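# Place the green block into the blue tray

## Task

Get the green block inside the blue tray; the robot must stay upright and not finish leaning or tipped, and nothing may be knocked or moved out of the work area.

## Robot and tools

Robot: a Rainbow Robotics RB-Y1 in a physics simulation. It has a wheeled base (two drive wheels plus two rear casters; no sideways motion), a folding leg and torso, a head with head_camera, and two 7-joint arms (left and right), each ending in a parallel gripper with a wrist camera (left_wrist_camera, right_wrist_camera) whose case juts sideways and can strike things. The base is 0.58 m wide, extends 0.10 m in front of the wheel axle and 0.57 m behind it, and sweeps a 0.58 m radius when spinning in place.

Frames (metres): the base frame sits on the floor between the drive wheels, x forward, y left, z up. The chest, left_hand and right_hand readings are in this frame. A hand point is the spot between the finger pads, 0.03 m behind the tips; the fingers point along the hand's -z axis and close along its x axis. Printed hand positions can be off, more so when reaching far or carrying weight. base_odometry is relative to where the base started; heading is in rad, positive to the left, and wheel slip fools it.

Tool move: one action per call. Choose one of three shapes: (a) "base" and/or "joints", optionally with "min_time_s" and "contact_limits"; (b) "target" alone or with "min_time_s"; (c) "contact_limits" alone. With no action it just reports state and images.
- base: a single object {"x_m_s", "turn_rad_s", "for_s"}, velocities not positions. x_m_s is forward speed in m/s (0.005 to 1.5 either sign, or 0); turn_rad_s is left-positive turn rate in rad/s (0.02 to 1.509 either sign, or 0); for_s is duration 0.1 to 5 s. Omitted velocities are 0. Distance is roughly speed times duration; the base ramps at 0.4 m/s² (turns 0.5 rad/s²) and may coast up to about 3 s after. Combining both curves the path.
- joints: a single object of absolute joint targets keyed by name (radians, grippers in metres of opening). Key ranges: torso_squat_rad 0 to 1.2 (larger lowers chest); torso_shift_rad -0.3 to 0.6 (hips forward); torso_pitch_rad -0.2 to 1.4 (forward bow); torso_yaw_rad -1.5 to 1.5 (left positive; raise both arms outward 0.2 rad or more first). Combined torso limits: squat+shift<=1.52; squat-shift+pitch<=1.57; shift+0.5pitch-0.4squat<=0.7; shift+0.3pitch-0.5squat<=0.39. Per arm: shoulder_pitch -2.356 to 2.356 (negative raises forward); left shoulder_roll 0 to 3.141, right -3.141 to 0 (away from body is outward); shoulder_yaw -2.094 to 2.094; elbow -2.617 to 0.01 (negative bends); forearm_roll -3.141 to 3.141; wrist_pitch -1.57 to 1.919; hand_roll -2.705 to 2.705; gripper_m 0 to 0.1. head_pan_rad -0.523 to 0.523 (left positive), head_tilt_rad -0.35 to 1.57 (down positive).
- target: an absolute hand pose for one arm: side ("left"/"right"), x, y, z in metres in the base frame (range -3 to 3), quat_wxyz as printed in the hand lines. It is solved once into joint angles, so the hand travels an arc that may bulge over 0.1 m on big moves; break long moves into short steps. It cannot run while another move is still going.
- min_time_s: 0.1 to 8 s, the minimum duration of arm/head/torso motions.
- contact_limits: per-gripper current limit in mA, 200 to 672.5 (start value 672.5), persists; lower means softer grip.
- cameras: list of names or ["all"]; blocking: true (default) waits for rest, false returns in about 0.5 s.

wait(seconds 0 to 10, cameras) lets time pass; stop brakes everything; zoom_image(camera, region [x0,y0,x1,y1] pixels, at most 504 by 504) enlarges part of the latest image; finished_scene ends the scene irreversibly, and the block must stay in the tray afterwards.

Results: "move" reads done or the worst status. Hand status: reached (within 10 mm and 2 degrees), short (with error), or refused (with reason; nothing moved). Joint words: done, off_target (resting away, maybe still pushing), not_followed (arm-collision check withheld it), time_out, contact_stop (torso only), limit_stop_at_<name> (self-collision guard or limits), torque_fault, limit_stop_at_motor_heat. A refusal or unrequested stop cancels the rest of that reply's move/wait/finished_scene calls. A time_out or contact_stop freezes the whole torso or arm group. on_its_own lists what happened uncommanded. lidar_m gives 12 ranges in 30-degree sectors counterclockwise from straight ahead, at 0.23 m height. motor_effort is wheel load in percent; above about 30 at rest suggests pushing something. Joint torques, external torques and wrist force/torque are noisy, offset readings.

Grasping: command an opening at least 0.005 m below the object's width; off_target or done both mean it is held.

Avoid: tipping or tilting (fast bending or rising with arms out front, heavy loads forward, sudden stops while driving bowed); driving into furniture (no auto-stop; wheels spin, motors cut out, body can snag under tables); arms colliding or pressing on each other, including cameras and fingers; closing a gripper on the other hand; forcing joints into contact (torque fault freezes robot 10 s) or holding strained poses (motor overheating); dropping the block from height, slamming, or shoving objects out of the work area.

Each tool is called after "Request:" by a JSON object that holds its "fn" and its "kwargs", one argument or row to a line.

## Session

Request:
{"fn": "move", "kwargs": {

}}

Scene clock: 0.00 s.
Joint torques (N m): no reading
External joint torques (N m): no reading
Wrist force (N): no reading
Wrist torque (N m): no reading
Wrist force, peak (N): no reading
base_odometry: x=+0.000 y=+0.000 heading=+0.000
lidar_m: 2.47 2.52 2.35 1.98 2.03 2.79 2.66 2.75 2.42 1.85 2.37 2.52
base_status: not commanded
joint_positions: torso_squat_rad=+0.350 torso_shift_rad=+0.000 torso_pitch_rad=+0.000 torso_yaw_rad=+0.000 left_shoulder_pitch_rad=+0.030 left_shoulder_roll_rad=+0.012 left_shoulder_yaw_rad=-0.032 left_elbow_rad=-0.292 left_forearm_roll_rad=+0.039 left_wrist_pitch_rad=-0.049 left_hand_roll_rad=+0.041 left_gripper_m=+0.101 right_shoulder_pitch_rad=-0.033 right_shoulder_roll_rad=-0.039 right_shoulder_yaw_rad=-0.011 right_elbow_rad=-0.279 right_forearm_roll_rad=-0.006 right_wrist_pitch_rad=+0.046 right_hand_roll_rad=-0.003 right_gripper_m=+0.100 head_pan_rad=+0.000 head_tilt_rad=+0.400
joint_status: not commanded
wheel_motors_off: 0
motor_effort: left_wheel=+2 right_wheel=-2
chest: x=-0.2280 y=-0.0002 z=+1.2475 quat_wxyz=(+1.000, +0.000, +0.000, +0.000) (m; base frame)
left_hand: x=-0.0975 y=+0.2263 z=+0.5762 quat_wxyz=(+0.987, -0.001, -0.155, +0.028) (m; base frame)
right_hand: x=-0.0794 y=-0.2494 z=+0.5773 quat_wxyz=(+0.991, -0.019, -0.132, -0.002) (m; base frame)
pictures: head_camera, left_wrist_camera, right_wrist_camera
Images, in order (width x height): head_camera 896x504, left_wrist_camera 644x364, right_wrist_camera 644x364.

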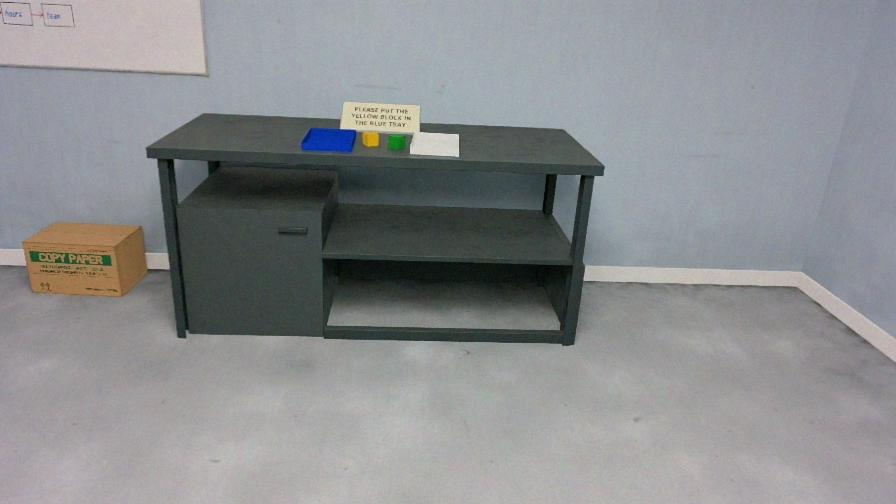

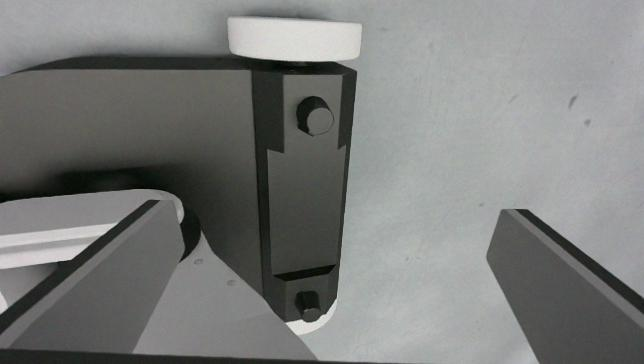

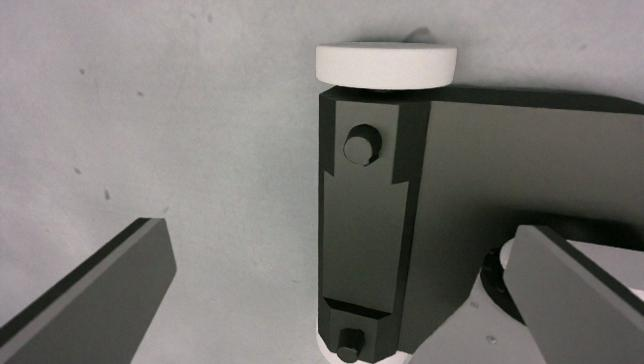

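Request:
{"fn": "move", "kwargs": {
  "base": {"x_m_s":0.4,"for_s":3.2},
  "joints": {"head_tilt_rad":0.6,"left_shoulder_roll_rad":0.2,"left_shoulder_pitch_rad":0.3,"left_elbow_rad":-2.2,"left_wrist_pitch_rad":0.3},
  "cameras": ["head_camera"]
}}

Scene clock: 16.83 s.
Joint torques (N m): left_arm=[-5.95 2.28 1.95 -9.93 0.11 -1.62 -0.13] | right_arm=[-3.95 -1.06 -1.03 -2.09 0.1 -0.78 0.12]
External joint torques (N m): left_arm=[0.63 -0.3 -0.36 0.83 0.17 0.4 -0.08] | right_arm=[-0.24 0.57 -0.92 -0.21 0.02 -0.22 0.11]
Wrist force (N): left_arm=[-0.5 0.3 6.1] | right_arm=[-1.3 -1.5 -6.1]
Wrist torque (N m): left_arm=[0.76 1.04 -0.75] | right_arm=[0.18 -0.07 0.02]
Wrist force, peak (N): left_arm=[-0.9 0.7 6.8] | right_arm=[-0.9 -1.3 -7.8]
move: done
base_odometry: x=+1.280 y=+0.001 heading=+0.001
lidar_m: 1.56 1.21 2.12 1.92 2.09 2.74 3.93 3.33 2.13 2.25 2.31 1.34
base_status: done (sent for 3.2 of 3.2 s)
joint_positions: torso_squat_rad=+0.350 torso_shift_rad=+0.000 torso_pitch_rad=+0.000 torso_yaw_rad=+0.000 left_shoulder_pitch_rad=+0.300 left_shoulder_roll_rad=+0.200 left_shoulder_yaw_rad=-0.032 left_elbow_rad=-2.200 left_forearm_roll_rad=+0.039 left_wrist_pitch_rad=+0.300 left_hand_roll_rad=+0.041 left_gripper_m=+0.101 right_shoulder_pitch_rad=-0.033 right_shoulder_roll_rad=-0.039 right_shoulder_yaw_rad=-0.011 right_elbow_rad=-0.279 right_forearm_roll_rad=-0.006 right_wrist_pitch_rad=+0.046 right_hand_roll_rad=-0.003 right_gripper_m=+0.100 head_pan_rad=+0.000 head_tilt_rad=+0.600
joint_status: all done
wheel_motors_off: 0
motor_effort: left_wheel=+6(29) right_wheel=-8(21)
chest: x=-0.2280 y=-0.0002 z=+1.2475 quat_wxyz=(+1.000, +0.000, +0.000, +0.000) (m; base frame)
left_hand: x=+0.2036 y=+0.2642 z=+1.1214 quat_wxyz=(+0.694, +0.041, -0.718, -0.043) (m; base frame)
right_hand: x=-0.0794 y=-0.2494 z=+0.5773 quat_wxyz=(+0.991, -0.019, -0.132, -0.002) (m; base frame)
pictures: head_camera
Images, in order (width x height): head_camera 896x504.

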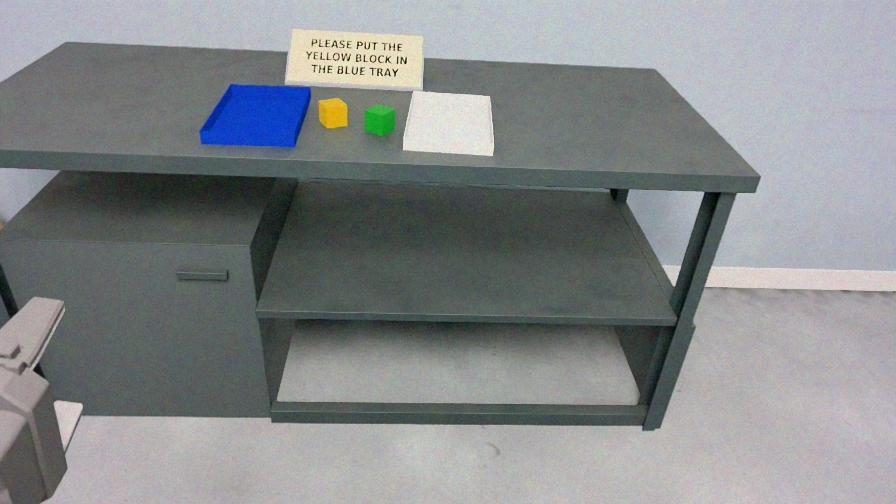

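Request:
{"fn": "move", "kwargs": {
  "target": {"side":"left","x":0.42,"y":0.22,"z":1.22,"quat_wxyz":[1,0,0,0]}
}}

Request:
{"fn": "move", "kwargs": {
  "base": {"x_m_s":0.38,"for_s":1.8},
  "joints": {"head_tilt_rad":0.8},
  "cameras": ["all"]
}}

Scene clock: 32.43 s.
Joint torques (N m): left_arm=[-25.91 9.05 1.15 -8.9 0.36 -1.1 -0.26] | right_arm=[-3.6 -1.36 -0.79 -2.24 0.19 -0.73 0.11]
External joint torques (N m): left_arm=[1.12 -0.78 0.63 0.97 0.38 0.05 -0.23] | right_arm=[0.1 0.27 -0.68 -0.36 0.11 -0.17 0.09]
Wrist force (N): left_arm=[2.1 2.2 1.1] | right_arm=[-1.8 -0.7 -7.0]
Wrist torque (N m): left_arm=[0.57 1.18 -0.73] | right_arm=[0.06 -0.15 0.06]
Wrist force, peak (N): left_arm=[0.0 -0.1 7.3] | right_arm=[-2.5 -0.8 -7.5]
move: short
base_odometry: x=+1.280 y=+0.001 heading=+0.001
lidar_m: 1.57 1.23 2.12 1.93 2.09 2.76 3.93 3.32 2.13 2.25 2.32 1.35
base_status: not commanded
joint_positions: torso_squat_rad=+0.350 torso_shift_rad=+0.000 torso_pitch_rad=+0.000 torso_yaw_rad=+0.000 left_shoulder_pitch_rad=-1.602 left_shoulder_roll_rad=+0.391 left_shoulder_yaw_rad=+0.124 left_elbow_rad=-0.267 left_forearm_roll_rad=+0.217 left_wrist_pitch_rad=+1.331 left_hand_roll_rad=+0.032 left_gripper_m=+0.101 right_shoulder_pitch_rad=-0.033 right_shoulder_roll_rad=-0.039 right_shoulder_yaw_rad=-0.011 right_elbow_rad=-0.279 right_forearm_roll_rad=-0.006 right_wrist_pitch_rad=+0.046 right_hand_roll_rad=-0.003 right_gripper_m=+0.100 head_pan_rad=+0.000 head_tilt_rad=+0.600
joint_status: all done
wheel_motors_off: 0
motor_effort: left_wheel=+6(9) right_wheel=-8(9)
chest: x=-0.2280 y=-0.0002 z=+1.2475 quat_wxyz=(+1.000, +0.000, +0.000, +0.000) (m; base frame)
left_hand: x=+0.4193 y=+0.2200 z=+1.2204 quat_wxyz=(+0.963, +0.000, -0.269, +0.000) (m; base frame)
left_hand_status: short (checked arc, as near as the solve gets, planned for 1.6 s): 1 mm and 31.2 deg off. The place is met; only the turn is off.
right_hand: x=-0.0794 y=-0.2494 z=+0.5773 quat_wxyz=(+0.991, -0.019, -0.132, -0.002) (m; base frame)
pictures: none

Scene clock: 35.63 s.
Joint torques (N m): left_arm=[-25.63 9.31 0.69 -9.2 0.28 -0.97 -0.17] | right_arm=[-3.99 -1.36 -0.76 -2.18 0.05 -0.71 0.1]
External joint torques (N m): left_arm=[1.39 -0.53 0.17 0.67 0.29 0.18 -0.14] | right_arm=[-0.28 0.26 -0.65 -0.3 -0.03 -0.16 0.09]
Wrist force (N): left_arm=[2.4 1.5 0.4] | right_arm=[-1.3 -1.2 -6.9]
Wrist torque (N m): left_arm=[0.64 1.24 -0.75] | right_arm=[0.12 -0.09 -0.02]
Wrist force, peak (N): left_arm=[2.8 2.4 1.0] | right_arm=[-1.9 -1.3 -7.6]
move: done
base_odometry: x=+1.964 y=+0.002 heading=+0.002
lidar_m: 1.13 0.62 0.68 1.97 2.01 2.82 4.62 2.64 2.35 2.24 0.82 1.00
base_status: done (sent for 1.8 of 1.8 s)
joint_positions: torso_squat_rad=+0.350 torso_shift_rad=+0.000 torso_pitch_rad=+0.000 torso_yaw_rad=+0.000 left_shoulder_pitch_rad=-1.602 left_shoulder_roll_rad=+0.391 left_shoulder_yaw_rad=+0.124 left_elbow_rad=-0.267 left_forearm_roll_rad=+0.217 left_wrist_pitch_rad=+1.331 left_hand_roll_rad=+0.032 left_gripper_m=+0.101 right_shoulder_pitch_rad=-0.033 right_shoulder_roll_rad=-0.039 right_shoulder_yaw_rad=-0.011 right_elbow_rad=-0.279 right_forearm_roll_rad=-0.006 right_wrist_pitch_rad=+0.046 right_hand_roll_rad=-0.003 right_gripper_m=+0.100 head_pan_rad=+0.000 head_tilt_rad=+0.800
joint_status: all done
wheel_motors_off: 0
motor_effort: left_wheel=+5(24) right_wheel=-9(19)
chest: x=-0.2280 y=-0.0002 z=+1.2475 quat_wxyz=(+1.000, +0.000, +0.000, +0.000) (m; base frame)
left_hand: x=+0.4193 y=+0.2200 z=+1.2204 quat_wxyz=(+0.963, +0.000, -0.269, +0.000) (m; base frame)
right_hand: x=-0.0794 y=-0.2494 z=+0.5773 quat_wxyz=(+0.991, -0.019, -0.132, -0.002) (m; base frame)
pictures: head_camera, left_wrist_camera, right_wrist_camera
Images, in order (width x height): head_camera 896x504, left_wrist_camera 644x364, right_wrist_camera 644x364.

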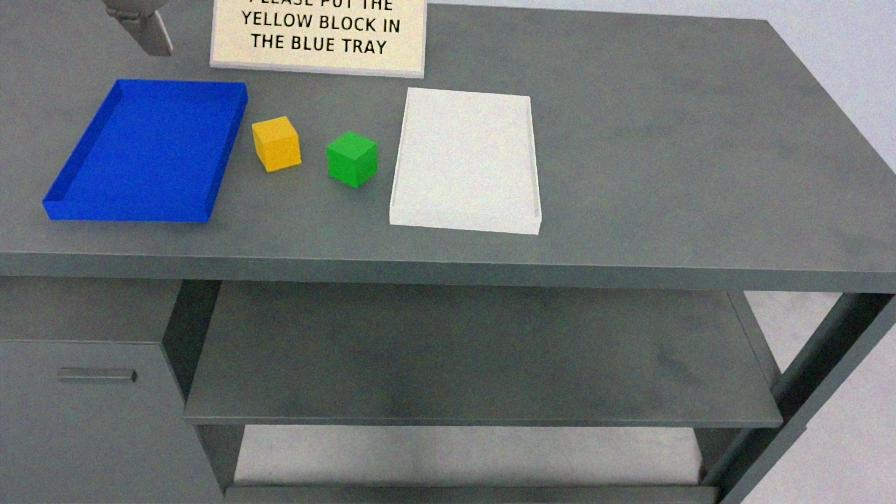

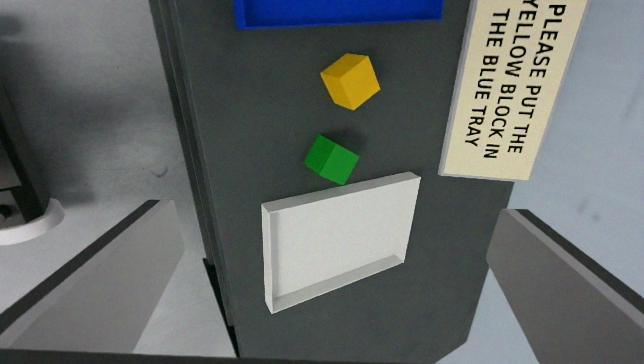

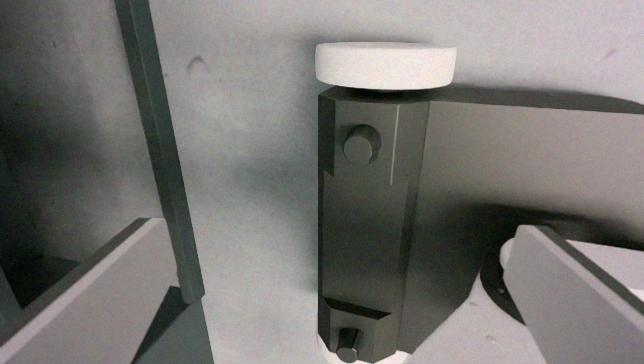

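Request:
{"fn": "move", "kwargs": {
  "base": {"x_m_s":0.2,"for_s":1.1}
}}

Request:
{"fn": "move", "kwargs": {
  "target": {"side":"left","x":0.42,"y":0.16,"z":1.05,"quat_wxyz":[1,0,0,0]},
  "cameras": ["head_camera","left_wrist_camera"]
}}

Scene clock: 55.07 s.
Joint torques (N m): left_arm=[-26.84 9.06 1.07 -9.29 0.36 -0.99 -0.1] | right_arm=[-3.74 -1.33 -1.13 -2.2 0.12 -0.76 0.26]
External joint torques (N m): left_arm=[0.18 -0.77 0.55 0.58 0.37 0.16 -0.08] | right_arm=[-0.03 0.29 -1.02 -0.32 0.04 -0.2 0.24]
Wrist force (N): left_arm=[1.9 1.6 -0.2] | right_arm=[-1.4 -0.8 -6.4]
Wrist torque (N m): left_arm=[0.60 1.20 -0.75] | right_arm=[0.09 -0.11 0.03]
Wrist force, peak (N): left_arm=[3.0 2.3 0.9] | right_arm=[-1.4 -1.1 -8.1]
move: done
base_odometry: x=+2.184 y=+0.002 heading=+0.002
lidar_m: 0.91 0.55 0.47 1.01 2.03 2.99 4.83 2.68 2.34 2.25 0.72 0.96
base_status: done (sent for 1.1 of 1.1 s)
joint_positions: torso_squat_rad=+0.350 torso_shift_rad=+0.000 torso_pitch_rad=+0.000 torso_yaw_rad=+0.000 left_shoulder_pitch_rad=-1.602 left_shoulder_roll_rad=+0.391 left_shoulder_yaw_rad=+0.124 left_elbow_rad=-0.267 left_forearm_roll_rad=+0.217 left_wrist_pitch_rad=+1.331 left_hand_roll_rad=+0.032 left_gripper_m=+0.101 right_shoulder_pitch_rad=-0.033 right_shoulder_roll_rad=-0.039 right_shoulder_yaw_rad=-0.011 right_elbow_rad=-0.279 right_forearm_roll_rad=-0.006 right_wrist_pitch_rad=+0.046 right_hand_roll_rad=-0.003 right_gripper_m=+0.100 head_pan_rad=+0.000 head_tilt_rad=+0.800
joint_status: not commanded
wheel_motors_off: 0
motor_effort: left_wheel=+5(21) right_wheel=-9(19)
chest: x=-0.2280 y=-0.0002 z=+1.2475 quat_wxyz=(+1.000, +0.000, +0.000, +0.000) (m; base frame)
left_hand: x=+0.4193 y=+0.2200 z=+1.2204 quat_wxyz=(+0.963, +0.000, -0.269, +0.000) (m; base frame)
right_hand: x=-0.0794 y=-0.2494 z=+0.5773 quat_wxyz=(+0.991, -0.019, -0.132, -0.002) (m; base frame)
pictures: none

Scene clock: 56.57 s.
Joint torques (N m): left_arm=[-27.77 9.01 -0.72 -9.9 -0.01 -0.77 -0.14] | right_arm=[-3.79 -1.04 -0.96 -2.29 0.08 -0.82 0.08]
External joint torques (N m): left_arm=[-1.01 0.09 -1.22 0 0 0.39 -0.11] | right_arm=[-0.08 0.59 -0.85 -0.41 0.01 -0.26 0.06]
Wrist force (N): left_arm=[1.9 2.0 1.1] | right_arm=[-1.5 -0.2 -6.7]
Wrist torque (N m): left_arm=[0.57 1.16 -0.91] | right_arm=[0.00 -0.09 0.05]
Wrist force, peak (N): left_arm=[3.2 3.1 1.9] | right_arm=[-1.6 -1.3 -7.5]
move: short
base_odometry: x=+2.184 y=+0.002 heading=+0.002
lidar_m: 0.91 0.55 0.47 1.01 2.03 2.99 4.84 2.68 2.34 2.24 0.72 0.96
base_status: not commanded
joint_positions: torso_squat_rad=+0.350 torso_shift_rad=+0.000 torso_pitch_rad=+0.000 torso_yaw_rad=+0.000 left_shoulder_pitch_rad=-1.330 left_shoulder_roll_rad=+0.198 left_shoulder_yaw_rad=+0.099 left_elbow_rad=-0.267 left_forearm_roll_rad=+0.197 left_wrist_pitch_rad=+1.005 left_hand_roll_rad=+0.127 left_gripper_m=+0.101 right_shoulder_pitch_rad=-0.033 right_shoulder_roll_rad=-0.039 right_shoulder_yaw_rad=-0.011 right_elbow_rad=-0.279 right_forearm_roll_rad=-0.006 right_wrist_pitch_rad=+0.046 right_hand_roll_rad=-0.003 right_gripper_m=+0.100 head_pan_rad=+0.000 head_tilt_rad=+0.800
joint_status: all done
wheel_motors_off: 0
motor_effort: left_wheel=+6(8) right_wheel=-9(9)
chest: x=-0.2280 y=-0.0002 z=+1.2475 quat_wxyz=(+1.000, +0.000, +0.000, +0.000) (m; base frame)
left_hand: x=+0.4191 y=+0.1600 z=+1.0502 quat_wxyz=(+0.962, -0.025, -0.270, +0.000) (m; base frame)
left_hand_status: short (checked arc, as near as the solve gets, planned for 0.6 s): 1 mm and 31.5 deg off. The place is met; only the turn is off.
right_hand: x=-0.0794 y=-0.2494 z=+0.5773 quat_wxyz=(+0.991, -0.019, -0.132, -0.002) (m; base frame)
pictures: head_camera, left_wrist_camera
Images, in order (width x height): head_camera 896x504, left_wrist_camera 644x364.

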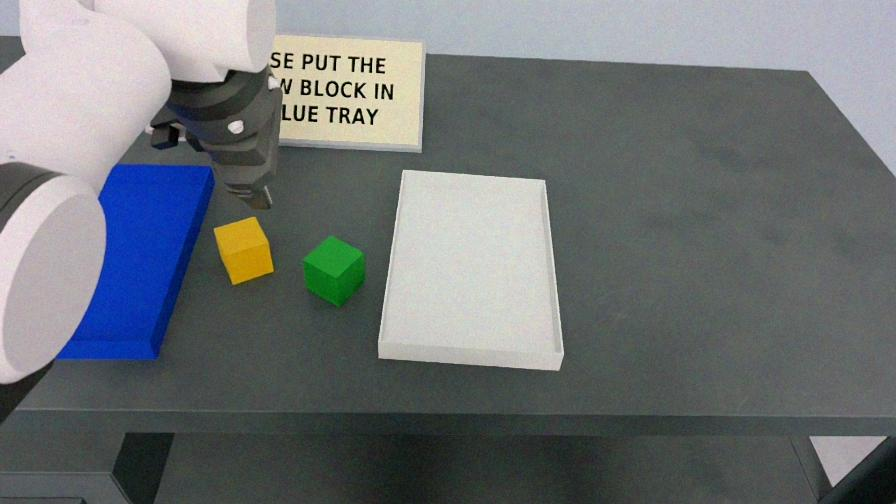

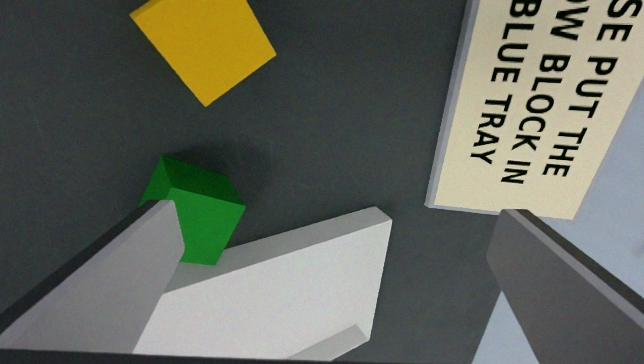

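Request:
{"fn": "move", "kwargs": {
  "target": {"side":"left","x":0.2,"y":0.16,"z":1.15,"quat_wxyz":[1,0,0,0]}
}}

Request:
{"fn": "move", "kwargs": {
  "joints": {"right_shoulder_pitch_rad":0.75}
}}

Scene clock: 68.80 s.
Joint torques (N m): left_arm=[-23.64 6.56 9.63 1.18 -0.37 0.06 -0.15] | right_arm=[-4.06 -1.17 -1.03 -2.23 0.08 -0.73 0.12]
External joint torques (N m): left_arm=[-2.06 -1.31 -0.73 -0.59 -0.42 0.12 -0.15] | right_arm=[-0.36 0.46 -0.92 -0.35 0 -0.17 0.1]
Wrist force (N): left_arm=[5.7 1.6 0.4] | right_arm=[-1.4 -1.1 -6.4]
Wrist torque (N m): left_arm=[0.63 1.48 -0.93] | right_arm=[0.14 -0.12 0.06]
Wrist force, peak (N): left_arm=[6.0 2.2 0.4] | right_arm=[-1.2 -0.8 -7.7]
move: done
base_odometry: x=+2.184 y=+0.002 heading=+0.003
lidar_m: 0.91 0.56 0.47 1.01 2.03 3.00 4.83 2.68 2.34 2.23 0.72 0.96
base_status: not commanded
joint_positions: torso_squat_rad=+0.350 torso_shift_rad=+0.000 torso_pitch_rad=+0.000 torso_yaw_rad=+0.000 left_shoulder_pitch_rad=-1.567 left_shoulder_roll_rad=+0.951 left_shoulder_yaw_rad=-1.314 left_elbow_rad=-1.475 left_forearm_roll_rad=+1.768 left_wrist_pitch_rad=+1.553 left_hand_roll_rad=+0.895 left_gripper_m=+0.101 right_shoulder_pitch_rad=-0.033 right_shoulder_roll_rad=-0.039 right_shoulder_yaw_rad=-0.011 right_elbow_rad=-0.279 right_forearm_roll_rad=-0.006 right_wrist_pitch_rad=+0.046 right_hand_roll_rad=-0.003 right_gripper_m=+0.100 head_pan_rad=+0.000 head_tilt_rad=+0.800
joint_status: all done
wheel_motors_off: 0
motor_effort: left_wheel=+7(7) right_wheel=-8(9)
chest: x=-0.2280 y=-0.0001 z=+1.2475 quat_wxyz=(+1.000, +0.000, +0.000, +0.000) (m; base frame)
left_hand: x=+0.2000 y=+0.1600 z=+1.1502 quat_wxyz=(+1.000, +0.000, +0.001, +0.000) (m; base frame)
left_hand_status: reached (checked arc, planned for 1.4 s): 0 mm and 0.1 deg off.
right_hand: x=-0.0794 y=-0.2494 z=+0.5773 quat_wxyz=(+0.991, -0.019, -0.132, -0.002) (m; base frame)
pictures: none

Scene clock: 70.13 s.
Joint torques (N m): left_arm=[-22.99 7.21 10.15 1.41 -0.09 0.06 -0.1] | right_arm=[14.63 -3.02 -1.64 4.44 -0.13 0.49 0.11]
External joint torques (N m): left_arm=[-1.4 -0.67 -0.21 -0.36 -0.13 0.12 -0.1] | right_arm=[-0.88 0.69 -0.96 -0.92 -0.03 -0.32 0.13]
Wrist force (N): left_arm=[5.8 1.5 0.0] | right_arm=[4.0 0.0 -6.9]
Wrist torque (N m): left_arm=[0.61 1.45 -0.90] | right_arm=[0.01 0.23 0.07]
Wrist force, peak (N): left_arm=[6.6 1.9 0.0] | right_arm=[1.9 -1.3 -8.5]
move: done
base_odometry: x=+2.184 y=+0.002 heading=+0.002
lidar_m: 0.92 0.56 0.47 1.00 2.03 2.99 4.84 2.68 2.33 2.24 0.73 0.97
base_status: not commanded
joint_positions: torso_squat_rad=+0.350 torso_shift_rad=+0.000 torso_pitch_rad=+0.000 torso_yaw_rad=+0.000 left_shoulder_pitch_rad=-1.567 left_shoulder_roll_rad=+0.951 left_shoulder_yaw_rad=-1.314 left_elbow_rad=-1.475 left_forearm_roll_rad=+1.767 left_wrist_pitch_rad=+1.553 left_hand_roll_rad=+0.895 left_gripper_m=+0.101 right_shoulder_pitch_rad=+0.750 right_shoulder_roll_rad=-0.039 right_shoulder_yaw_rad=-0.011 right_elbow_rad=-0.278 right_forearm_roll_rad=-0.006 right_wrist_pitch_rad=+0.046 right_hand_roll_rad=-0.003 right_gripper_m=+0.100 head_pan_rad=+0.000 head_tilt_rad=+0.800
joint_status: all done
wheel_motors_off: 0
motor_effort: left_wheel=+6(7) right_wheel=-7(10)
chest: x=-0.2281 y=-0.0001 z=+1.2475 quat_wxyz=(+1.000, +0.000, +0.000, +0.000) (m; base frame)
left_hand: x=+0.1999 y=+0.1600 z=+1.1502 quat_wxyz=(+1.000, +0.000, +0.001, +0.000) (m; base frame)
right_hand: x=-0.6275 y=-0.2140 z=+0.6747 quat_wxyz=(+0.963, -0.035, +0.236, -0.125) (m; base frame)
pictures: none

Request:
{"fn": "move", "kwargs": {
  "joints": {"torso_pitch_rad":0.45,"left_shoulder_pitch_rad":-2.05,"head_tilt_rad":0.55},
  "min_time_s": 1.5,
  "cameras": ["head_camera","left_wrist_camera"]
}}

Scene clock: 75.77 s.
Joint torques (N m): left_arm=[-23.49 6.39 9.94 0.98 -0.27 0.09 -0.12] | right_arm=[23.63 -5.11 -2.05 7.83 -0.14 1.1 0.1]
External joint torques (N m): left_arm=[-1.66 -0.67 -0.52 -0.61 -0.35 0.22 -0.12] | right_arm=[0.09 0.67 -1 -0.68 0.04 -0.37 0.14]
Wrist force (N): left_arm=[5.6 2.5 -0.5] | right_arm=[5.0 0.2 -4.2]
Wrist torque (N m): left_arm=[0.50 1.46 -0.90] | right_arm=[0.02 0.25 0.11]
Wrist force, peak (N): left_arm=[6.1 2.5 -0.6] | right_arm=[6.1 0.1 -5.7]
move: done
base_odometry: x=+2.184 y=+0.002 heading=+0.002
lidar_m: 0.91 0.55 0.47 1.01 2.03 3.00 4.84 2.68 2.33 2.24 0.72 0.96
base_status: not commanded
joint_positions: torso_squat_rad=+0.350 torso_shift_rad=+0.000 torso_pitch_rad=+0.450 torso_yaw_rad=+0.000 left_shoulder_pitch_rad=-2.050 left_shoulder_roll_rad=+0.951 left_shoulder_yaw_rad=-1.314 left_elbow_rad=-1.475 left_forearm_roll_rad=+1.767 left_wrist_pitch_rad=+1.553 left_hand_roll_rad=+0.895 left_gripper_m=+0.101 right_shoulder_pitch_rad=+0.750 right_shoulder_roll_rad=-0.039 right_shoulder_yaw_rad=-0.011 right_elbow_rad=-0.279 right_forearm_roll_rad=-0.006 right_wrist_pitch_rad=+0.046 right_hand_roll_rad=-0.003 right_gripper_m=+0.100 head_pan_rad=+0.000 head_tilt_rad=+0.550
joint_status: all done
wheel_motors_off: 0
motor_effort: left_wheel=+5(8) right_wheel=-8(10)
chest: x=-0.0935 y=-0.0001 z=+1.2167 quat_wxyz=(+0.975, +0.000, +0.223, +0.000) (m; base frame)
left_hand: x=+0.3547 y=+0.0862 z=+1.1169 quat_wxyz=(+0.997, -0.019, -0.001, -0.080) (m; base frame)
right_hand: x=-0.7022 y=-0.2140 z=+0.8745 quat_wxyz=(+0.886, -0.062, +0.445, -0.114) (m; base frame)
pictures: head_camera, left_wrist_camera
Images, in order (width x height): head_camera 896x504, left_wrist_camera 644x364.

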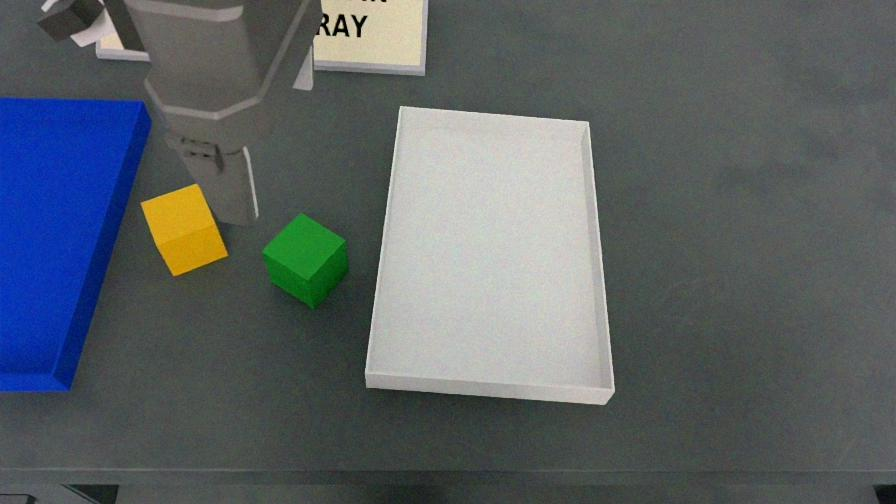

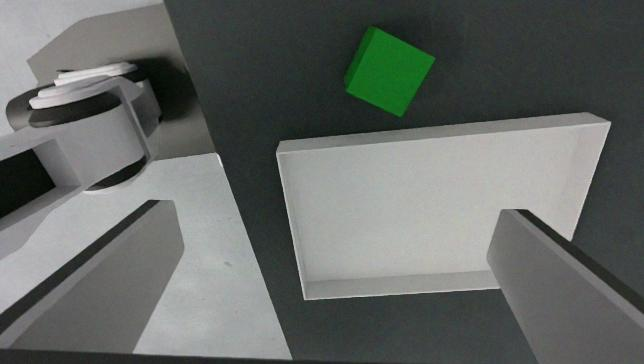

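Request:
{"fn": "move", "kwargs": {
  "target": {"side":"left","x":0.42,"y":0.14,"z":1.02,"quat_wxyz":[0.943,0,0,-0.333]},
  "cameras": ["head_camera","left_wrist_camera"]
}}

Scene clock: 89.90 s.
Joint torques (N m): left_arm=[-24.76 8.08 9.03 0.93 0.03 -0.12 0.27] | right_arm=[24.09 -5.22 -1.91 8.18 -0.06 1.31 0.02]
External joint torques (N m): left_arm=[-0.63 -0.28 -0.06 -0.01 0.01 -0.01 0.27] | right_arm=[0.55 0.55 -0.86 -0.33 0.11 -0.16 0.06]
Wrist force (N): left_arm=[5.1 2.2 -0.4] | right_arm=[5.3 0.0 -5.0]
Wrist torque (N m): left_arm=[0.52 1.37 -0.78] | right_arm=[-0.03 0.31 0.11]
Wrist force, peak (N): left_arm=[6.2 2.4 -0.6] | right_arm=[6.0 0.4 -4.9]
move: done
base_odometry: x=+2.184 y=+0.002 heading=+0.002
lidar_m: 0.92 0.54 0.47 1.01 2.04 3.00 4.83 2.68 2.34 2.25 0.72 0.95
base_status: not commanded
joint_positions: torso_squat_rad=+0.350 torso_shift_rad=+0.000 torso_pitch_rad=+0.450 torso_yaw_rad=+0.000 left_shoulder_pitch_rad=-1.881 left_shoulder_roll_rad=+0.839 left_shoulder_yaw_rad=-1.387 left_elbow_rad=-1.101 left_forearm_roll_rad=+1.654 left_wrist_pitch_rad=+1.421 left_hand_roll_rad=+0.059 left_gripper_m=+0.101 right_shoulder_pitch_rad=+0.750 right_shoulder_roll_rad=-0.039 right_shoulder_yaw_rad=-0.011 right_elbow_rad=-0.279 right_forearm_roll_rad=-0.006 right_wrist_pitch_rad=+0.046 right_hand_roll_rad=-0.003 right_gripper_m=+0.100 head_pan_rad=+0.000 head_tilt_rad=+0.550
joint_status: all done
wheel_motors_off: 0
motor_effort: left_wheel=+5(7) right_wheel=-8(10)
chest: x=-0.0935 y=-0.0001 z=+1.2167 quat_wxyz=(+0.975, +0.000, +0.223, +0.000) (m; base frame)
left_hand: x=+0.4198 y=+0.1399 z=+1.0203 quat_wxyz=(+0.943, +0.000, -0.001, -0.333) (m; base frame)
left_hand_status: reached (checked arc, planned for 0.8 s): 0 mm and 0.2 deg off.
right_hand: x=-0.7021 y=-0.2141 z=+0.8744 quat_wxyz=(+0.886, -0.062, +0.445, -0.114) (m; base frame)
pictures: head_camera, left_wrist_camera
Images, in order (width x height): head_camera 896x504, left_wrist_camera 644x364.

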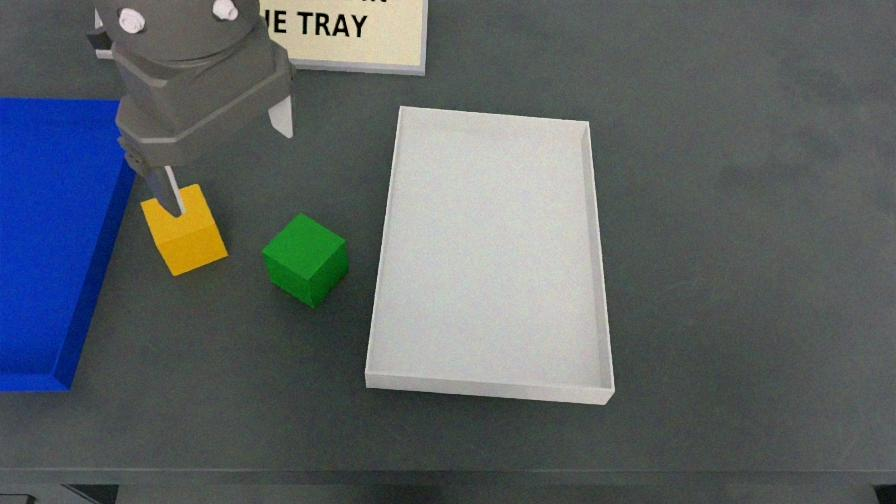

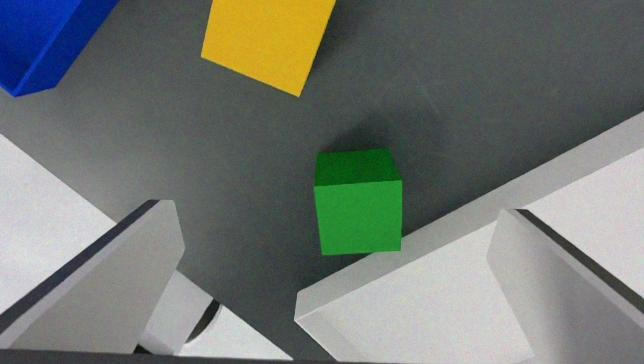

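Request:
{"fn": "move", "kwargs": {
  "target": {"side":"left","x":0.398,"y":0.085,"z":0.93,"quat_wxyz":[0.943,0,0,-0.333]},
  "cameras": ["head_camera","left_wrist_camera"]
}}

Scene clock: 103.07 s.
Joint torques (N m): left_arm=[-24.56 8.51 7.9 0.78 -0.11 0.36 -0.16] | right_arm=[23.83 -5.06 -1.98 8.1 -0.2 1.28 0.07]
External joint torques (N m): left_arm=[-0.52 0.84 -0.6 0.46 -0.13 0.46 -0.16] | right_arm=[0.29 0.7 -0.93 -0.4 -0.02 -0.18 0.12]
Wrist force (N): left_arm=[6.0 2.0 -0.1] | right_arm=[4.9 1.0 -4.5]
Wrist torque (N m): left_arm=[0.58 1.46 -0.90] | right_arm=[-0.05 0.24 0.06]
Wrist force, peak (N): left_arm=[6.6 2.1 -0.5] | right_arm=[5.5 0.8 -5.6]
move: done
base_odometry: x=+2.184 y=+0.002 heading=+0.002
lidar_m: 0.92 0.55 0.46 1.01 2.04 3.00 4.84 2.68 2.34 2.24 0.72 0.97
base_status: not commanded
joint_positions: torso_squat_rad=+0.350 torso_shift_rad=+0.000 torso_pitch_rad=+0.450 torso_yaw_rad=+0.000 left_shoulder_pitch_rad=-1.770 left_shoulder_roll_rad=+0.646 left_shoulder_yaw_rad=-1.447 left_elbow_rad=-1.042 left_forearm_roll_rad=+1.562 left_wrist_pitch_rad=+1.266 left_hand_roll_rad=+0.172 left_gripper_m=+0.101 right_shoulder_pitch_rad=+0.750 right_shoulder_roll_rad=-0.039 right_shoulder_yaw_rad=-0.011 right_elbow_rad=-0.279 right_forearm_roll_rad=-0.006 right_wrist_pitch_rad=+0.046 right_hand_roll_rad=-0.003 right_gripper_m=+0.100 head_pan_rad=+0.000 head_tilt_rad=+0.550
joint_status: all done
wheel_motors_off: 0
motor_effort: left_wheel=+6(7) right_wheel=-8(9)
chest: x=-0.0935 y=-0.0002 z=+1.2167 quat_wxyz=(+0.975, +0.000, +0.223, +0.000) (m; base frame)
left_hand: x=+0.3977 y=+0.0849 z=+0.9303 quat_wxyz=(+0.943, +0.000, -0.001, -0.333) (m; base frame)
left_hand_status: reached (checked arc, planned for 0.5 s): 0 mm and 0.1 deg off.
right_hand: x=-0.7021 y=-0.2141 z=+0.8744 quat_wxyz=(+0.886, -0.062, +0.445, -0.114) (m; base frame)
pictures: head_camera, left_wrist_camera
Images, in order (width x height): head_camera 896x504, left_wrist_camera 644x364.

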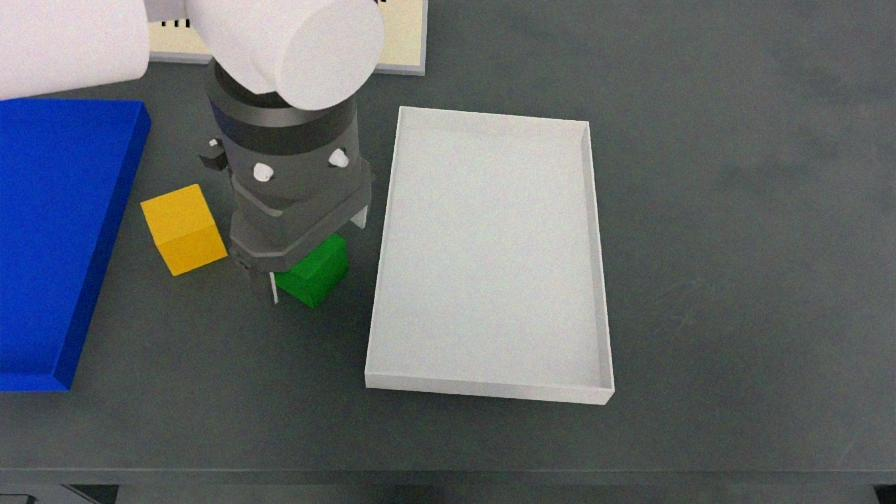

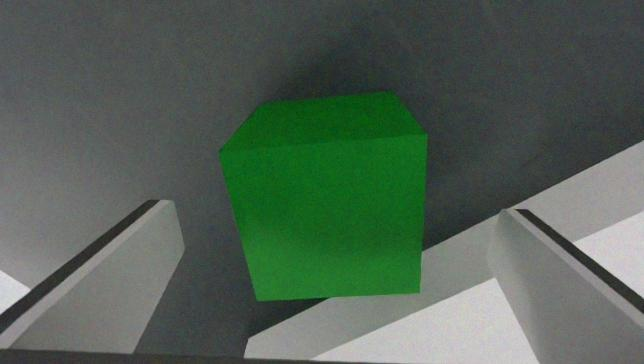

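Request:
{"fn": "move", "kwargs": {
  "joints": {"left_gripper_m":0.072}
}}

Request:
{"fn": "move", "kwargs": {
  "target": {"side":"left","x":0.402,"y":0.09,"z":0.915,"quat_wxyz":[0.943,0,0,-0.333]},
  "cameras": ["head_camera","left_wrist_camera"]
}}

Scene clock: 116.70 s.
Joint torques (N m): left_arm=[-24.77 8.11 8.02 0.66 -0.04 0.36 -0.1] | right_arm=[24.2 -4.94 -1.83 8.18 -0.19 1.29 0.05]
External joint torques (N m): left_arm=[-0.73 0.44 -0.48 0.35 -0.06 0.46 -0.1] | right_arm=[0.67 0.83 -0.78 -0.33 -0.01 -0.18 0.09]
Wrist force (N): left_arm=[5.5 2.1 0.0] | right_arm=[5.1 1.0 -5.0]
Wrist torque (N m): left_arm=[0.51 1.44 -0.91] | right_arm=[-0.09 0.31 0.11]
Wrist force, peak (N): left_arm=[6.4 1.8 0.1] | right_arm=[5.9 0.5 -4.7]
move: done
base_odometry: x=+2.184 y=+0.002 heading=+0.002
lidar_m: 0.91 0.54 0.46 1.00 2.03 3.00 4.84 2.68 2.33 2.24 0.72 0.97
base_status: not commanded
joint_positions: torso_squat_rad=+0.350 torso_shift_rad=+0.000 torso_pitch_rad=+0.450 torso_yaw_rad=+0.000 left_shoulder_pitch_rad=-1.770 left_shoulder_roll_rad=+0.646 left_shoulder_yaw_rad=-1.447 left_elbow_rad=-1.042 left_forearm_roll_rad=+1.562 left_wrist_pitch_rad=+1.266 left_hand_roll_rad=+0.172 left_gripper_m=+0.072 right_shoulder_pitch_rad=+0.750 right_shoulder_roll_rad=-0.039 right_shoulder_yaw_rad=-0.011 right_elbow_rad=-0.279 right_forearm_roll_rad=-0.006 right_wrist_pitch_rad=+0.046 right_hand_roll_rad=-0.003 right_gripper_m=+0.100 head_pan_rad=+0.000 head_tilt_rad=+0.550
joint_status: all done
wheel_motors_off: 0
motor_effort: left_wheel=+6(7) right_wheel=-8(8)
chest: x=-0.0935 y=-0.0002 z=+1.2167 quat_wxyz=(+0.975, +0.000, +0.223, +0.000) (m; base frame)
left_hand: x=+0.3977 y=+0.0849 z=+0.9303 quat_wxyz=(+0.943, +0.000, -0.001, -0.333) (m; base frame)
right_hand: x=-0.7021 y=-0.2141 z=+0.8744 quat_wxyz=(+0.886, -0.062, +0.445, -0.114) (m; base frame)
pictures: none

Scene clock: 117.57 s.
Joint torques (N m): left_arm=[-23.22 6.76 7.43 0.66 -0.08 0 -0.01] | right_arm=[24.2 -5.25 -2.09 8.16 -0.17 1.32 0.08]
External joint torques (N m): left_arm=[0.94 -0.92 -0.61 0.33 -0.1 0.11 -0.01] | right_arm=[0.66 0.52 -1.04 -0.35 0.01 -0.15 0.12]
Wrist force (N): left_arm=[5.2 1.6 -0.3] | right_arm=[4.4 0.2 -4.3]
Wrist torque (N m): left_arm=[0.60 1.39 -0.75] | right_arm=[-0.03 0.20 0.07]
Wrist force, peak (N): left_arm=[6.1 2.7 -0.1] | right_arm=[5.6 1.2 -5.1]
move: done
base_odometry: x=+2.184 y=+0.002 heading=+0.002
lidar_m: 0.91 0.55 0.48 1.00 2.03 2.98 4.84 2.68 2.33 2.24 0.72 0.97
base_status: not commanded
joint_positions: torso_squat_rad=+0.350 torso_shift_rad=+0.000 torso_pitch_rad=+0.450 torso_yaw_rad=+0.000 left_shoulder_pitch_rad=-1.746 left_shoulder_roll_rad=+0.617 left_shoulder_yaw_rad=-1.451 left_elbow_rad=-0.972 left_forearm_roll_rad=+1.560 left_wrist_pitch_rad=+1.242 left_hand_roll_rad=+0.125 left_gripper_m=+0.072 right_shoulder_pitch_rad=+0.750 right_shoulder_roll_rad=-0.039 right_shoulder_yaw_rad=-0.011 right_elbow_rad=-0.279 right_forearm_roll_rad=-0.006 right_wrist_pitch_rad=+0.046 right_hand_roll_rad=-0.003 right_gripper_m=+0.100 head_pan_rad=+0.000 head_tilt_rad=+0.550
joint_status: all done
wheel_motors_off: 0
motor_effort: left_wheel=+6(7) right_wheel=-7(9)
chest: x=-0.0935 y=-0.0002 z=+1.2167 quat_wxyz=(+0.975, +0.000, +0.223, +0.000) (m; base frame)
left_hand: x=+0.4022 y=+0.0899 z=+0.9153 quat_wxyz=(+0.943, +0.000, +0.000, -0.333) (m; base frame)
left_hand_status: reached (checked arc, planned for 0.3 s): 0 mm and 0.1 deg off.
right_hand: x=-0.7021 y=-0.2141 z=+0.8744 quat_wxyz=(+0.886, -0.062, +0.445, -0.114) (m; base frame)
pictures: head_camera, left_wrist_camera
Images, in order (width x height): head_camera 896x504, left_wrist_camera 644x364.

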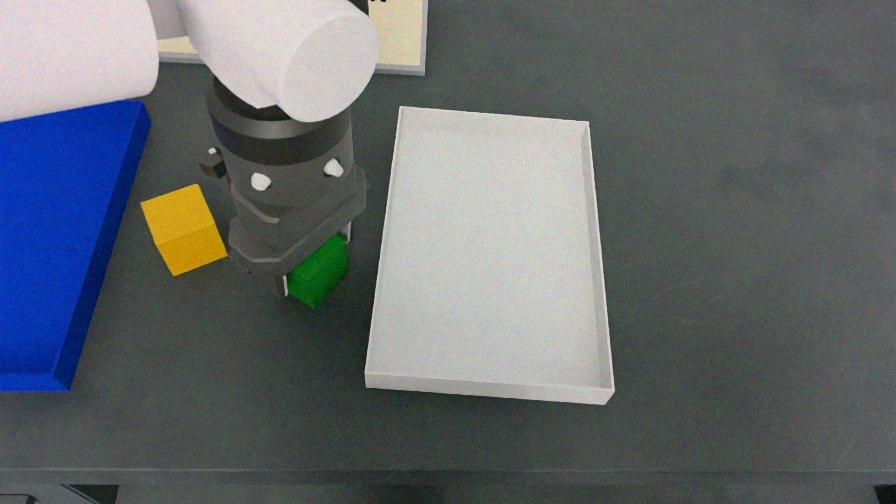

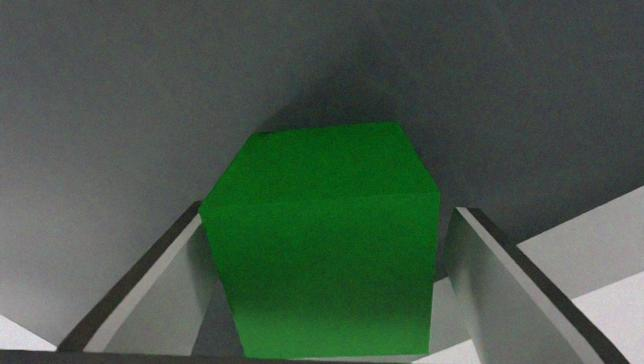

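Request:
{"fn": "move", "kwargs": {
  "target": {"side":"left","x":0.4,"y":0.086,"z":0.9,"quat_wxyz":[0.943,0,0,-0.333]}
}}

Request:
{"fn": "move", "kwargs": {
  "joints": {"left_gripper_m":0.035},
  "cameras": ["left_wrist_camera"]
}}

Request:
{"fn": "move", "kwargs": {
  "target": {"side":"left","x":0.4,"y":0.09,"z":1.03,"quat_wxyz":[0.943,0,0,-0.333]},
  "cameras": ["head_camera","left_wrist_camera"]
}}

Scene clock: 125.43 s.
Joint torques (N m): left_arm=[-23.64 7.2 7.2 0.6 -0.04 -0.04 -0.07] | right_arm=[24.18 -5.03 -1.82 8.37 -0.14 1.33 0.06]
External joint torques (N m): left_arm=[0.44 -0.31 -0.6 0.33 -0.05 0.07 -0.07] | right_arm=[0.65 0.74 -0.76 -0.14 0.04 -0.13 0.11]
Wrist force (N): left_arm=[5.5 1.8 0.1] | right_arm=[6.0 0.4 -4.5]
Wrist torque (N m): left_arm=[0.57 1.45 -0.76] | right_arm=[-0.08 0.40 0.08]
Wrist force, peak (N): left_arm=[6.3 2.8 1.1] | right_arm=[5.3 0.3 -5.6]
move: done
base_odometry: x=+2.184 y=+0.002 heading=+0.002
lidar_m: 0.91 0.55 0.47 1.01 2.02 2.99 4.83 2.68 2.32 2.24 0.72 0.96
base_status: not commanded
joint_positions: torso_squat_rad=+0.350 torso_shift_rad=+0.000 torso_pitch_rad=+0.450 torso_yaw_rad=+0.000 left_shoulder_pitch_rad=-1.725 left_shoulder_roll_rad=+0.587 left_shoulder_yaw_rad=-1.459 left_elbow_rad=-0.942 left_forearm_roll_rad=+1.550 left_wrist_pitch_rad=+1.218 left_hand_roll_rad=+0.122 left_gripper_m=+0.072 right_shoulder_pitch_rad=+0.750 right_shoulder_roll_rad=-0.039 right_shoulder_yaw_rad=-0.011 right_elbow_rad=-0.279 right_forearm_roll_rad=-0.006 right_wrist_pitch_rad=+0.046 right_hand_roll_rad=-0.003 right_gripper_m=+0.100 head_pan_rad=+0.000 head_tilt_rad=+0.550
joint_status: all done
wheel_motors_off: 0
motor_effort: left_wheel=+6(7) right_wheel=-9(9)
chest: x=-0.0935 y=-0.0002 z=+1.2167 quat_wxyz=(+0.975, +0.000, +0.223, +0.000) (m; base frame)
left_hand: x=+0.3994 y=+0.0861 z=+0.9009 quat_wxyz=(+0.943, +0.000, -0.001, -0.333) (m; base frame)
left_hand_status: reached (checked arc, planned for 0.2 s): 1 mm and 0.1 deg off.
right_hand: x=-0.7021 y=-0.2141 z=+0.8744 quat_wxyz=(+0.886, -0.062, +0.445, -0.114) (m; base frame)
pictures: none

Scene clock: 126.33 s.
Joint torques (N m): left_arm=[-23.78 7.32 7.18 0.77 0.17 0.11 -0.05] | right_arm=[24.31 -5.18 -1.93 8.32 -0.19 1.23 -0.01]
External joint torques (N m): left_arm=[0.3 -0.19 -0.62 0.5 0.15 0.22 -0.05] | right_arm=[0.77 0.59 -0.88 -0.18 -0.01 -0.24 0.03]
Wrist force (N): left_arm=[5.6 2.3 -0.5] | right_arm=[5.9 1.1 -4.2]
Wrist torque (N m): left_arm=[0.53 1.45 -0.77] | right_arm=[-0.16 0.37 0.05]
Wrist force, peak (N): left_arm=[5.9 3.1 0.8] | right_arm=[5.9 0.4 -4.9]
move: off_target
base_odometry: x=+2.184 y=+0.002 heading=+0.002
lidar_m: 0.91 0.56 0.47 1.01 2.04 3.00 4.83 2.69 2.33 2.23 0.72 0.96
base_status: not commanded
joint_positions: torso_squat_rad=+0.350 torso_shift_rad=+0.000 torso_pitch_rad=+0.450 torso_yaw_rad=+0.000 left_shoulder_pitch_rad=-1.725 left_shoulder_roll_rad=+0.587 left_shoulder_yaw_rad=-1.459 left_elbow_rad=-0.942 left_forearm_roll_rad=+1.550 left_wrist_pitch_rad=+1.218 left_hand_roll_rad=+0.122 left_gripper_m=+0.052 right_shoulder_pitch_rad=+0.750 right_shoulder_roll_rad=-0.039 right_shoulder_yaw_rad=-0.011 right_elbow_rad=-0.279 right_forearm_roll_rad=-0.006 right_wrist_pitch_rad=+0.046 right_hand_roll_rad=-0.003 right_gripper_m=+0.100 head_pan_rad=+0.000 head_tilt_rad=+0.550
joint_status: left_gripper_m off_target (ended at +0.052, target +0.035)
wheel_motors_off: 0
motor_effort: left_wheel=+6(7) right_wheel=-8(9)
chest: x=-0.0935 y=-0.0002 z=+1.2167 quat_wxyz=(+0.975, +0.000, +0.223, +0.000) (m; base frame)
left_hand: x=+0.3994 y=+0.0861 z=+0.9009 quat_wxyz=(+0.943, +0.000, -0.001, -0.333) (m; base frame)
right_hand: x=-0.7021 y=-0.2141 z=+0.8744 quat_wxyz=(+0.886, -0.062, +0.445, -0.114) (m; base frame)
pictures: left_wrist_camera
Images, in order (width x height): left_wrist_camera 644x364.

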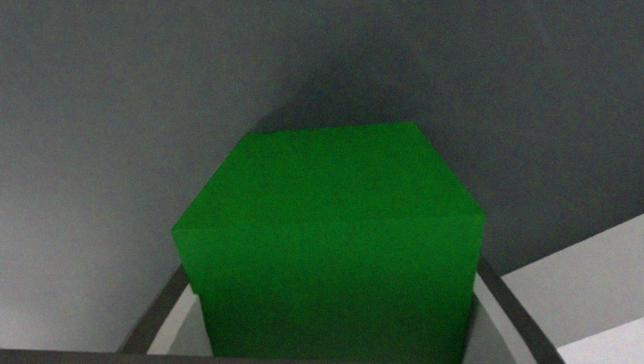

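Scene clock: 127.80 s.
Joint torques (N m): left_arm=[-22.75 6.4 9.22 0.68 0.04 0.03 0.08] | right_arm=[24.42 -5.22 -2.13 8.39 -0.16 1.33 0.11]
External joint torques (N m): left_arm=[1.28 -1.5 -0.23 -0.17 0.02 0.12 0.08] | right_arm=[0.89 0.55 -1.07 -0.12 0.02 -0.13 0.15]
Wrist force (N): left_arm=[5.4 1.6 -1.0] | right_arm=[5.3 0.1 -4.1]
Wrist torque (N m): left_arm=[0.58 1.42 -0.90] | right_arm=[0.00 0.35 0.11]
Wrist force, peak (N): left_arm=[6.3 1.7 -3.0] | right_arm=[5.4 -0.1 -5.7]
move: done
base_odometry: x=+2.184 y=+0.002 heading=+0.002
lidar_m: 0.91 0.55 0.47 1.01 2.03 2.99 4.82 2.68 2.32 2.24 0.72 0.96
base_status: not commanded
joint_positions: torso_squat_rad=+0.350 torso_shift_rad=+0.000 torso_pitch_rad=+0.450 torso_yaw_rad=+0.000 left_shoulder_pitch_rad=-1.925 left_shoulder_roll_rad=+0.772 left_shoulder_yaw_rad=-1.382 left_elbow_rad=-1.171 left_forearm_roll_rad=+1.648 left_wrist_pitch_rad=+1.445 left_hand_roll_rad=+0.204 left_gripper_m=+0.052 right_shoulder_pitch_rad=+0.750 right_shoulder_roll_rad=-0.039 right_shoulder_yaw_rad=-0.011 right_elbow_rad=-0.279 right_forearm_roll_rad=-0.006 right_wrist_pitch_rad=+0.046 right_hand_roll_rad=-0.003 right_gripper_m=+0.100 head_pan_rad=+0.000 head_tilt_rad=+0.550
joint_status: all done
wheel_motors_off: 0
motor_effort: left_wheel=+6(7) right_wheel=-8(8)
chest: x=-0.0935 y=-0.0002 z=+1.2167 quat_wxyz=(+0.975, +0.000, +0.223, +0.000) (m; base frame)
left_hand: x=+0.4003 y=+0.0900 z=+1.0302 quat_wxyz=(+0.943, +0.000, +0.000, -0.333) (m; base frame)
left_hand_status: reached (checked arc, planned for 0.6 s): 0 mm and 0.0 deg off.
right_hand: x=-0.7021 y=-0.2141 z=+0.8744 quat_wxyz=(+0.886, -0.062, +0.445, -0.114) (m; base frame)
pictures: head_camera, left_wrist_camera
Images, in order (width x height): head_camera 896x504, left_wrist_camera 644x364.

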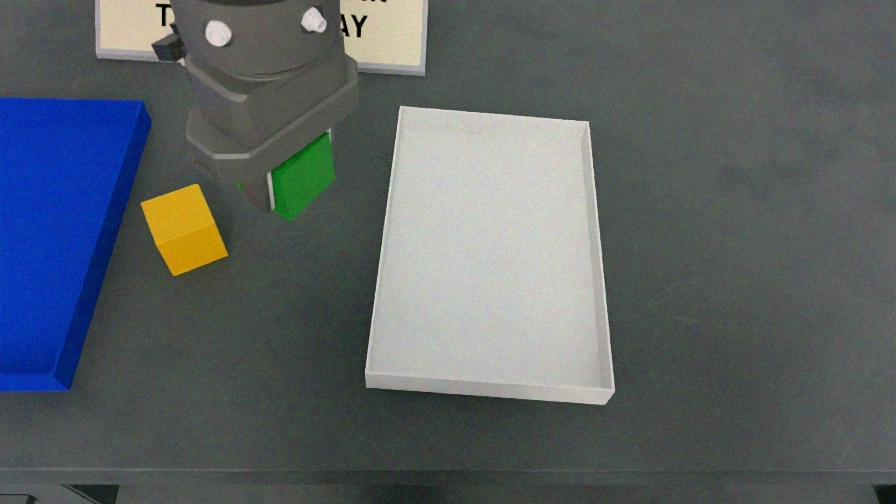

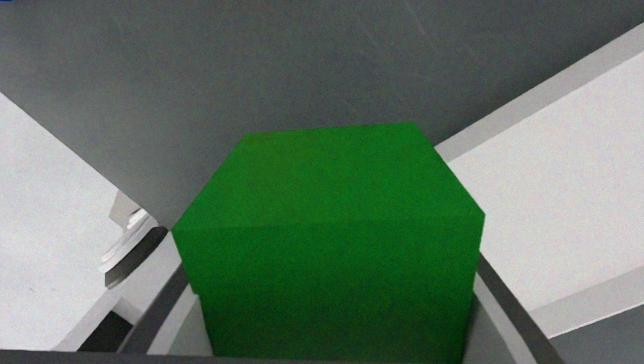

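Request:
{"fn": "move", "kwargs": {
  "target": {"side":"left","x":0.41,"y":0.28,"z":1.02,"quat_wxyz":[0.943,0,0,-0.333]},
  "cameras": ["head_camera","left_wrist_camera"]
}}

Scene clock: 133.73 s.
Joint torques (N m): left_arm=[-21.74 8.76 10.07 0.65 0.34 -0.25 0.25] | right_arm=[24.28 -5.14 -1.97 8.16 -0.15 1.38 0.09]
External joint torques (N m): left_arm=[-0.37 -0.99 0.56 -0.69 0.32 -0.13 0.25] | right_arm=[0.75 0.63 -0.92 -0.34 0.03 -0.08 0.14]
Wrist force (N): left_arm=[5.7 1.7 -0.7] | right_arm=[4.4 -0.1 -4.7]
Wrist torque (N m): left_arm=[0.56 1.47 -0.79] | right_arm=[-0.03 0.21 0.07]
Wrist force, peak (N): left_arm=[7.0 1.6 -1.9] | right_arm=[5.7 0.3 -5.1]
move: done
base_odometry: x=+2.184 y=+0.002 heading=+0.002
lidar_m: 0.92 0.54 0.47 1.01 2.02 2.99 4.83 2.68 2.33 2.25 0.72 0.96
base_status: not commanded
joint_positions: torso_squat_rad=+0.350 torso_shift_rad=+0.000 torso_pitch_rad=+0.450 torso_yaw_rad=+0.000 left_shoulder_pitch_rad=-1.768 left_shoulder_roll_rad=+1.165 left_shoulder_yaw_rad=-1.377 left_elbow_rad=-1.205 left_forearm_roll_rad=+1.692 left_wrist_pitch_rad=+1.382 left_hand_roll_rad=-0.183 left_gripper_m=+0.052 right_shoulder_pitch_rad=+0.750 right_shoulder_roll_rad=-0.039 right_shoulder_yaw_rad=-0.011 right_elbow_rad=-0.279 right_forearm_roll_rad=-0.006 right_wrist_pitch_rad=+0.046 right_hand_roll_rad=-0.003 right_gripper_m=+0.100 head_pan_rad=+0.000 head_tilt_rad=+0.550
joint_status: all done
wheel_motors_off: 0
motor_effort: left_wheel=+6(7) right_wheel=-8(11)
chest: x=-0.0935 y=-0.0002 z=+1.2167 quat_wxyz=(+0.975, +0.000, +0.223, +0.000) (m; base frame)
left_hand: x=+0.4099 y=+0.2802 z=+1.0201 quat_wxyz=(+0.943, +0.001, -0.001, -0.333) (m; base frame)
left_hand_status: reached (checked arc, planned for 0.7 s): 0 mm and 0.1 deg off.
right_hand: x=-0.7021 y=-0.2141 z=+0.8743 quat_wxyz=(+0.886, -0.062, +0.445, -0.114) (m; base frame)
pictures: head_camera, left_wrist_camera
Images, in order (width x height): head_camera 896x504, left_wrist_camera 644x364.

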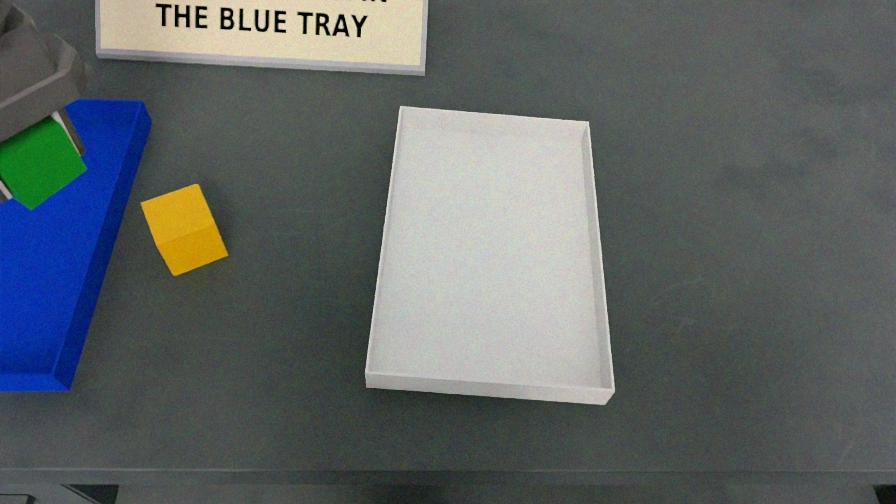

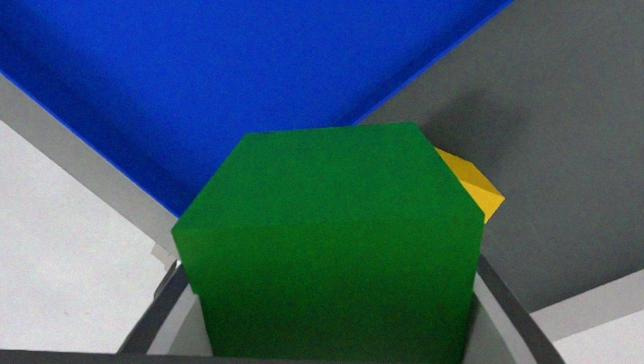

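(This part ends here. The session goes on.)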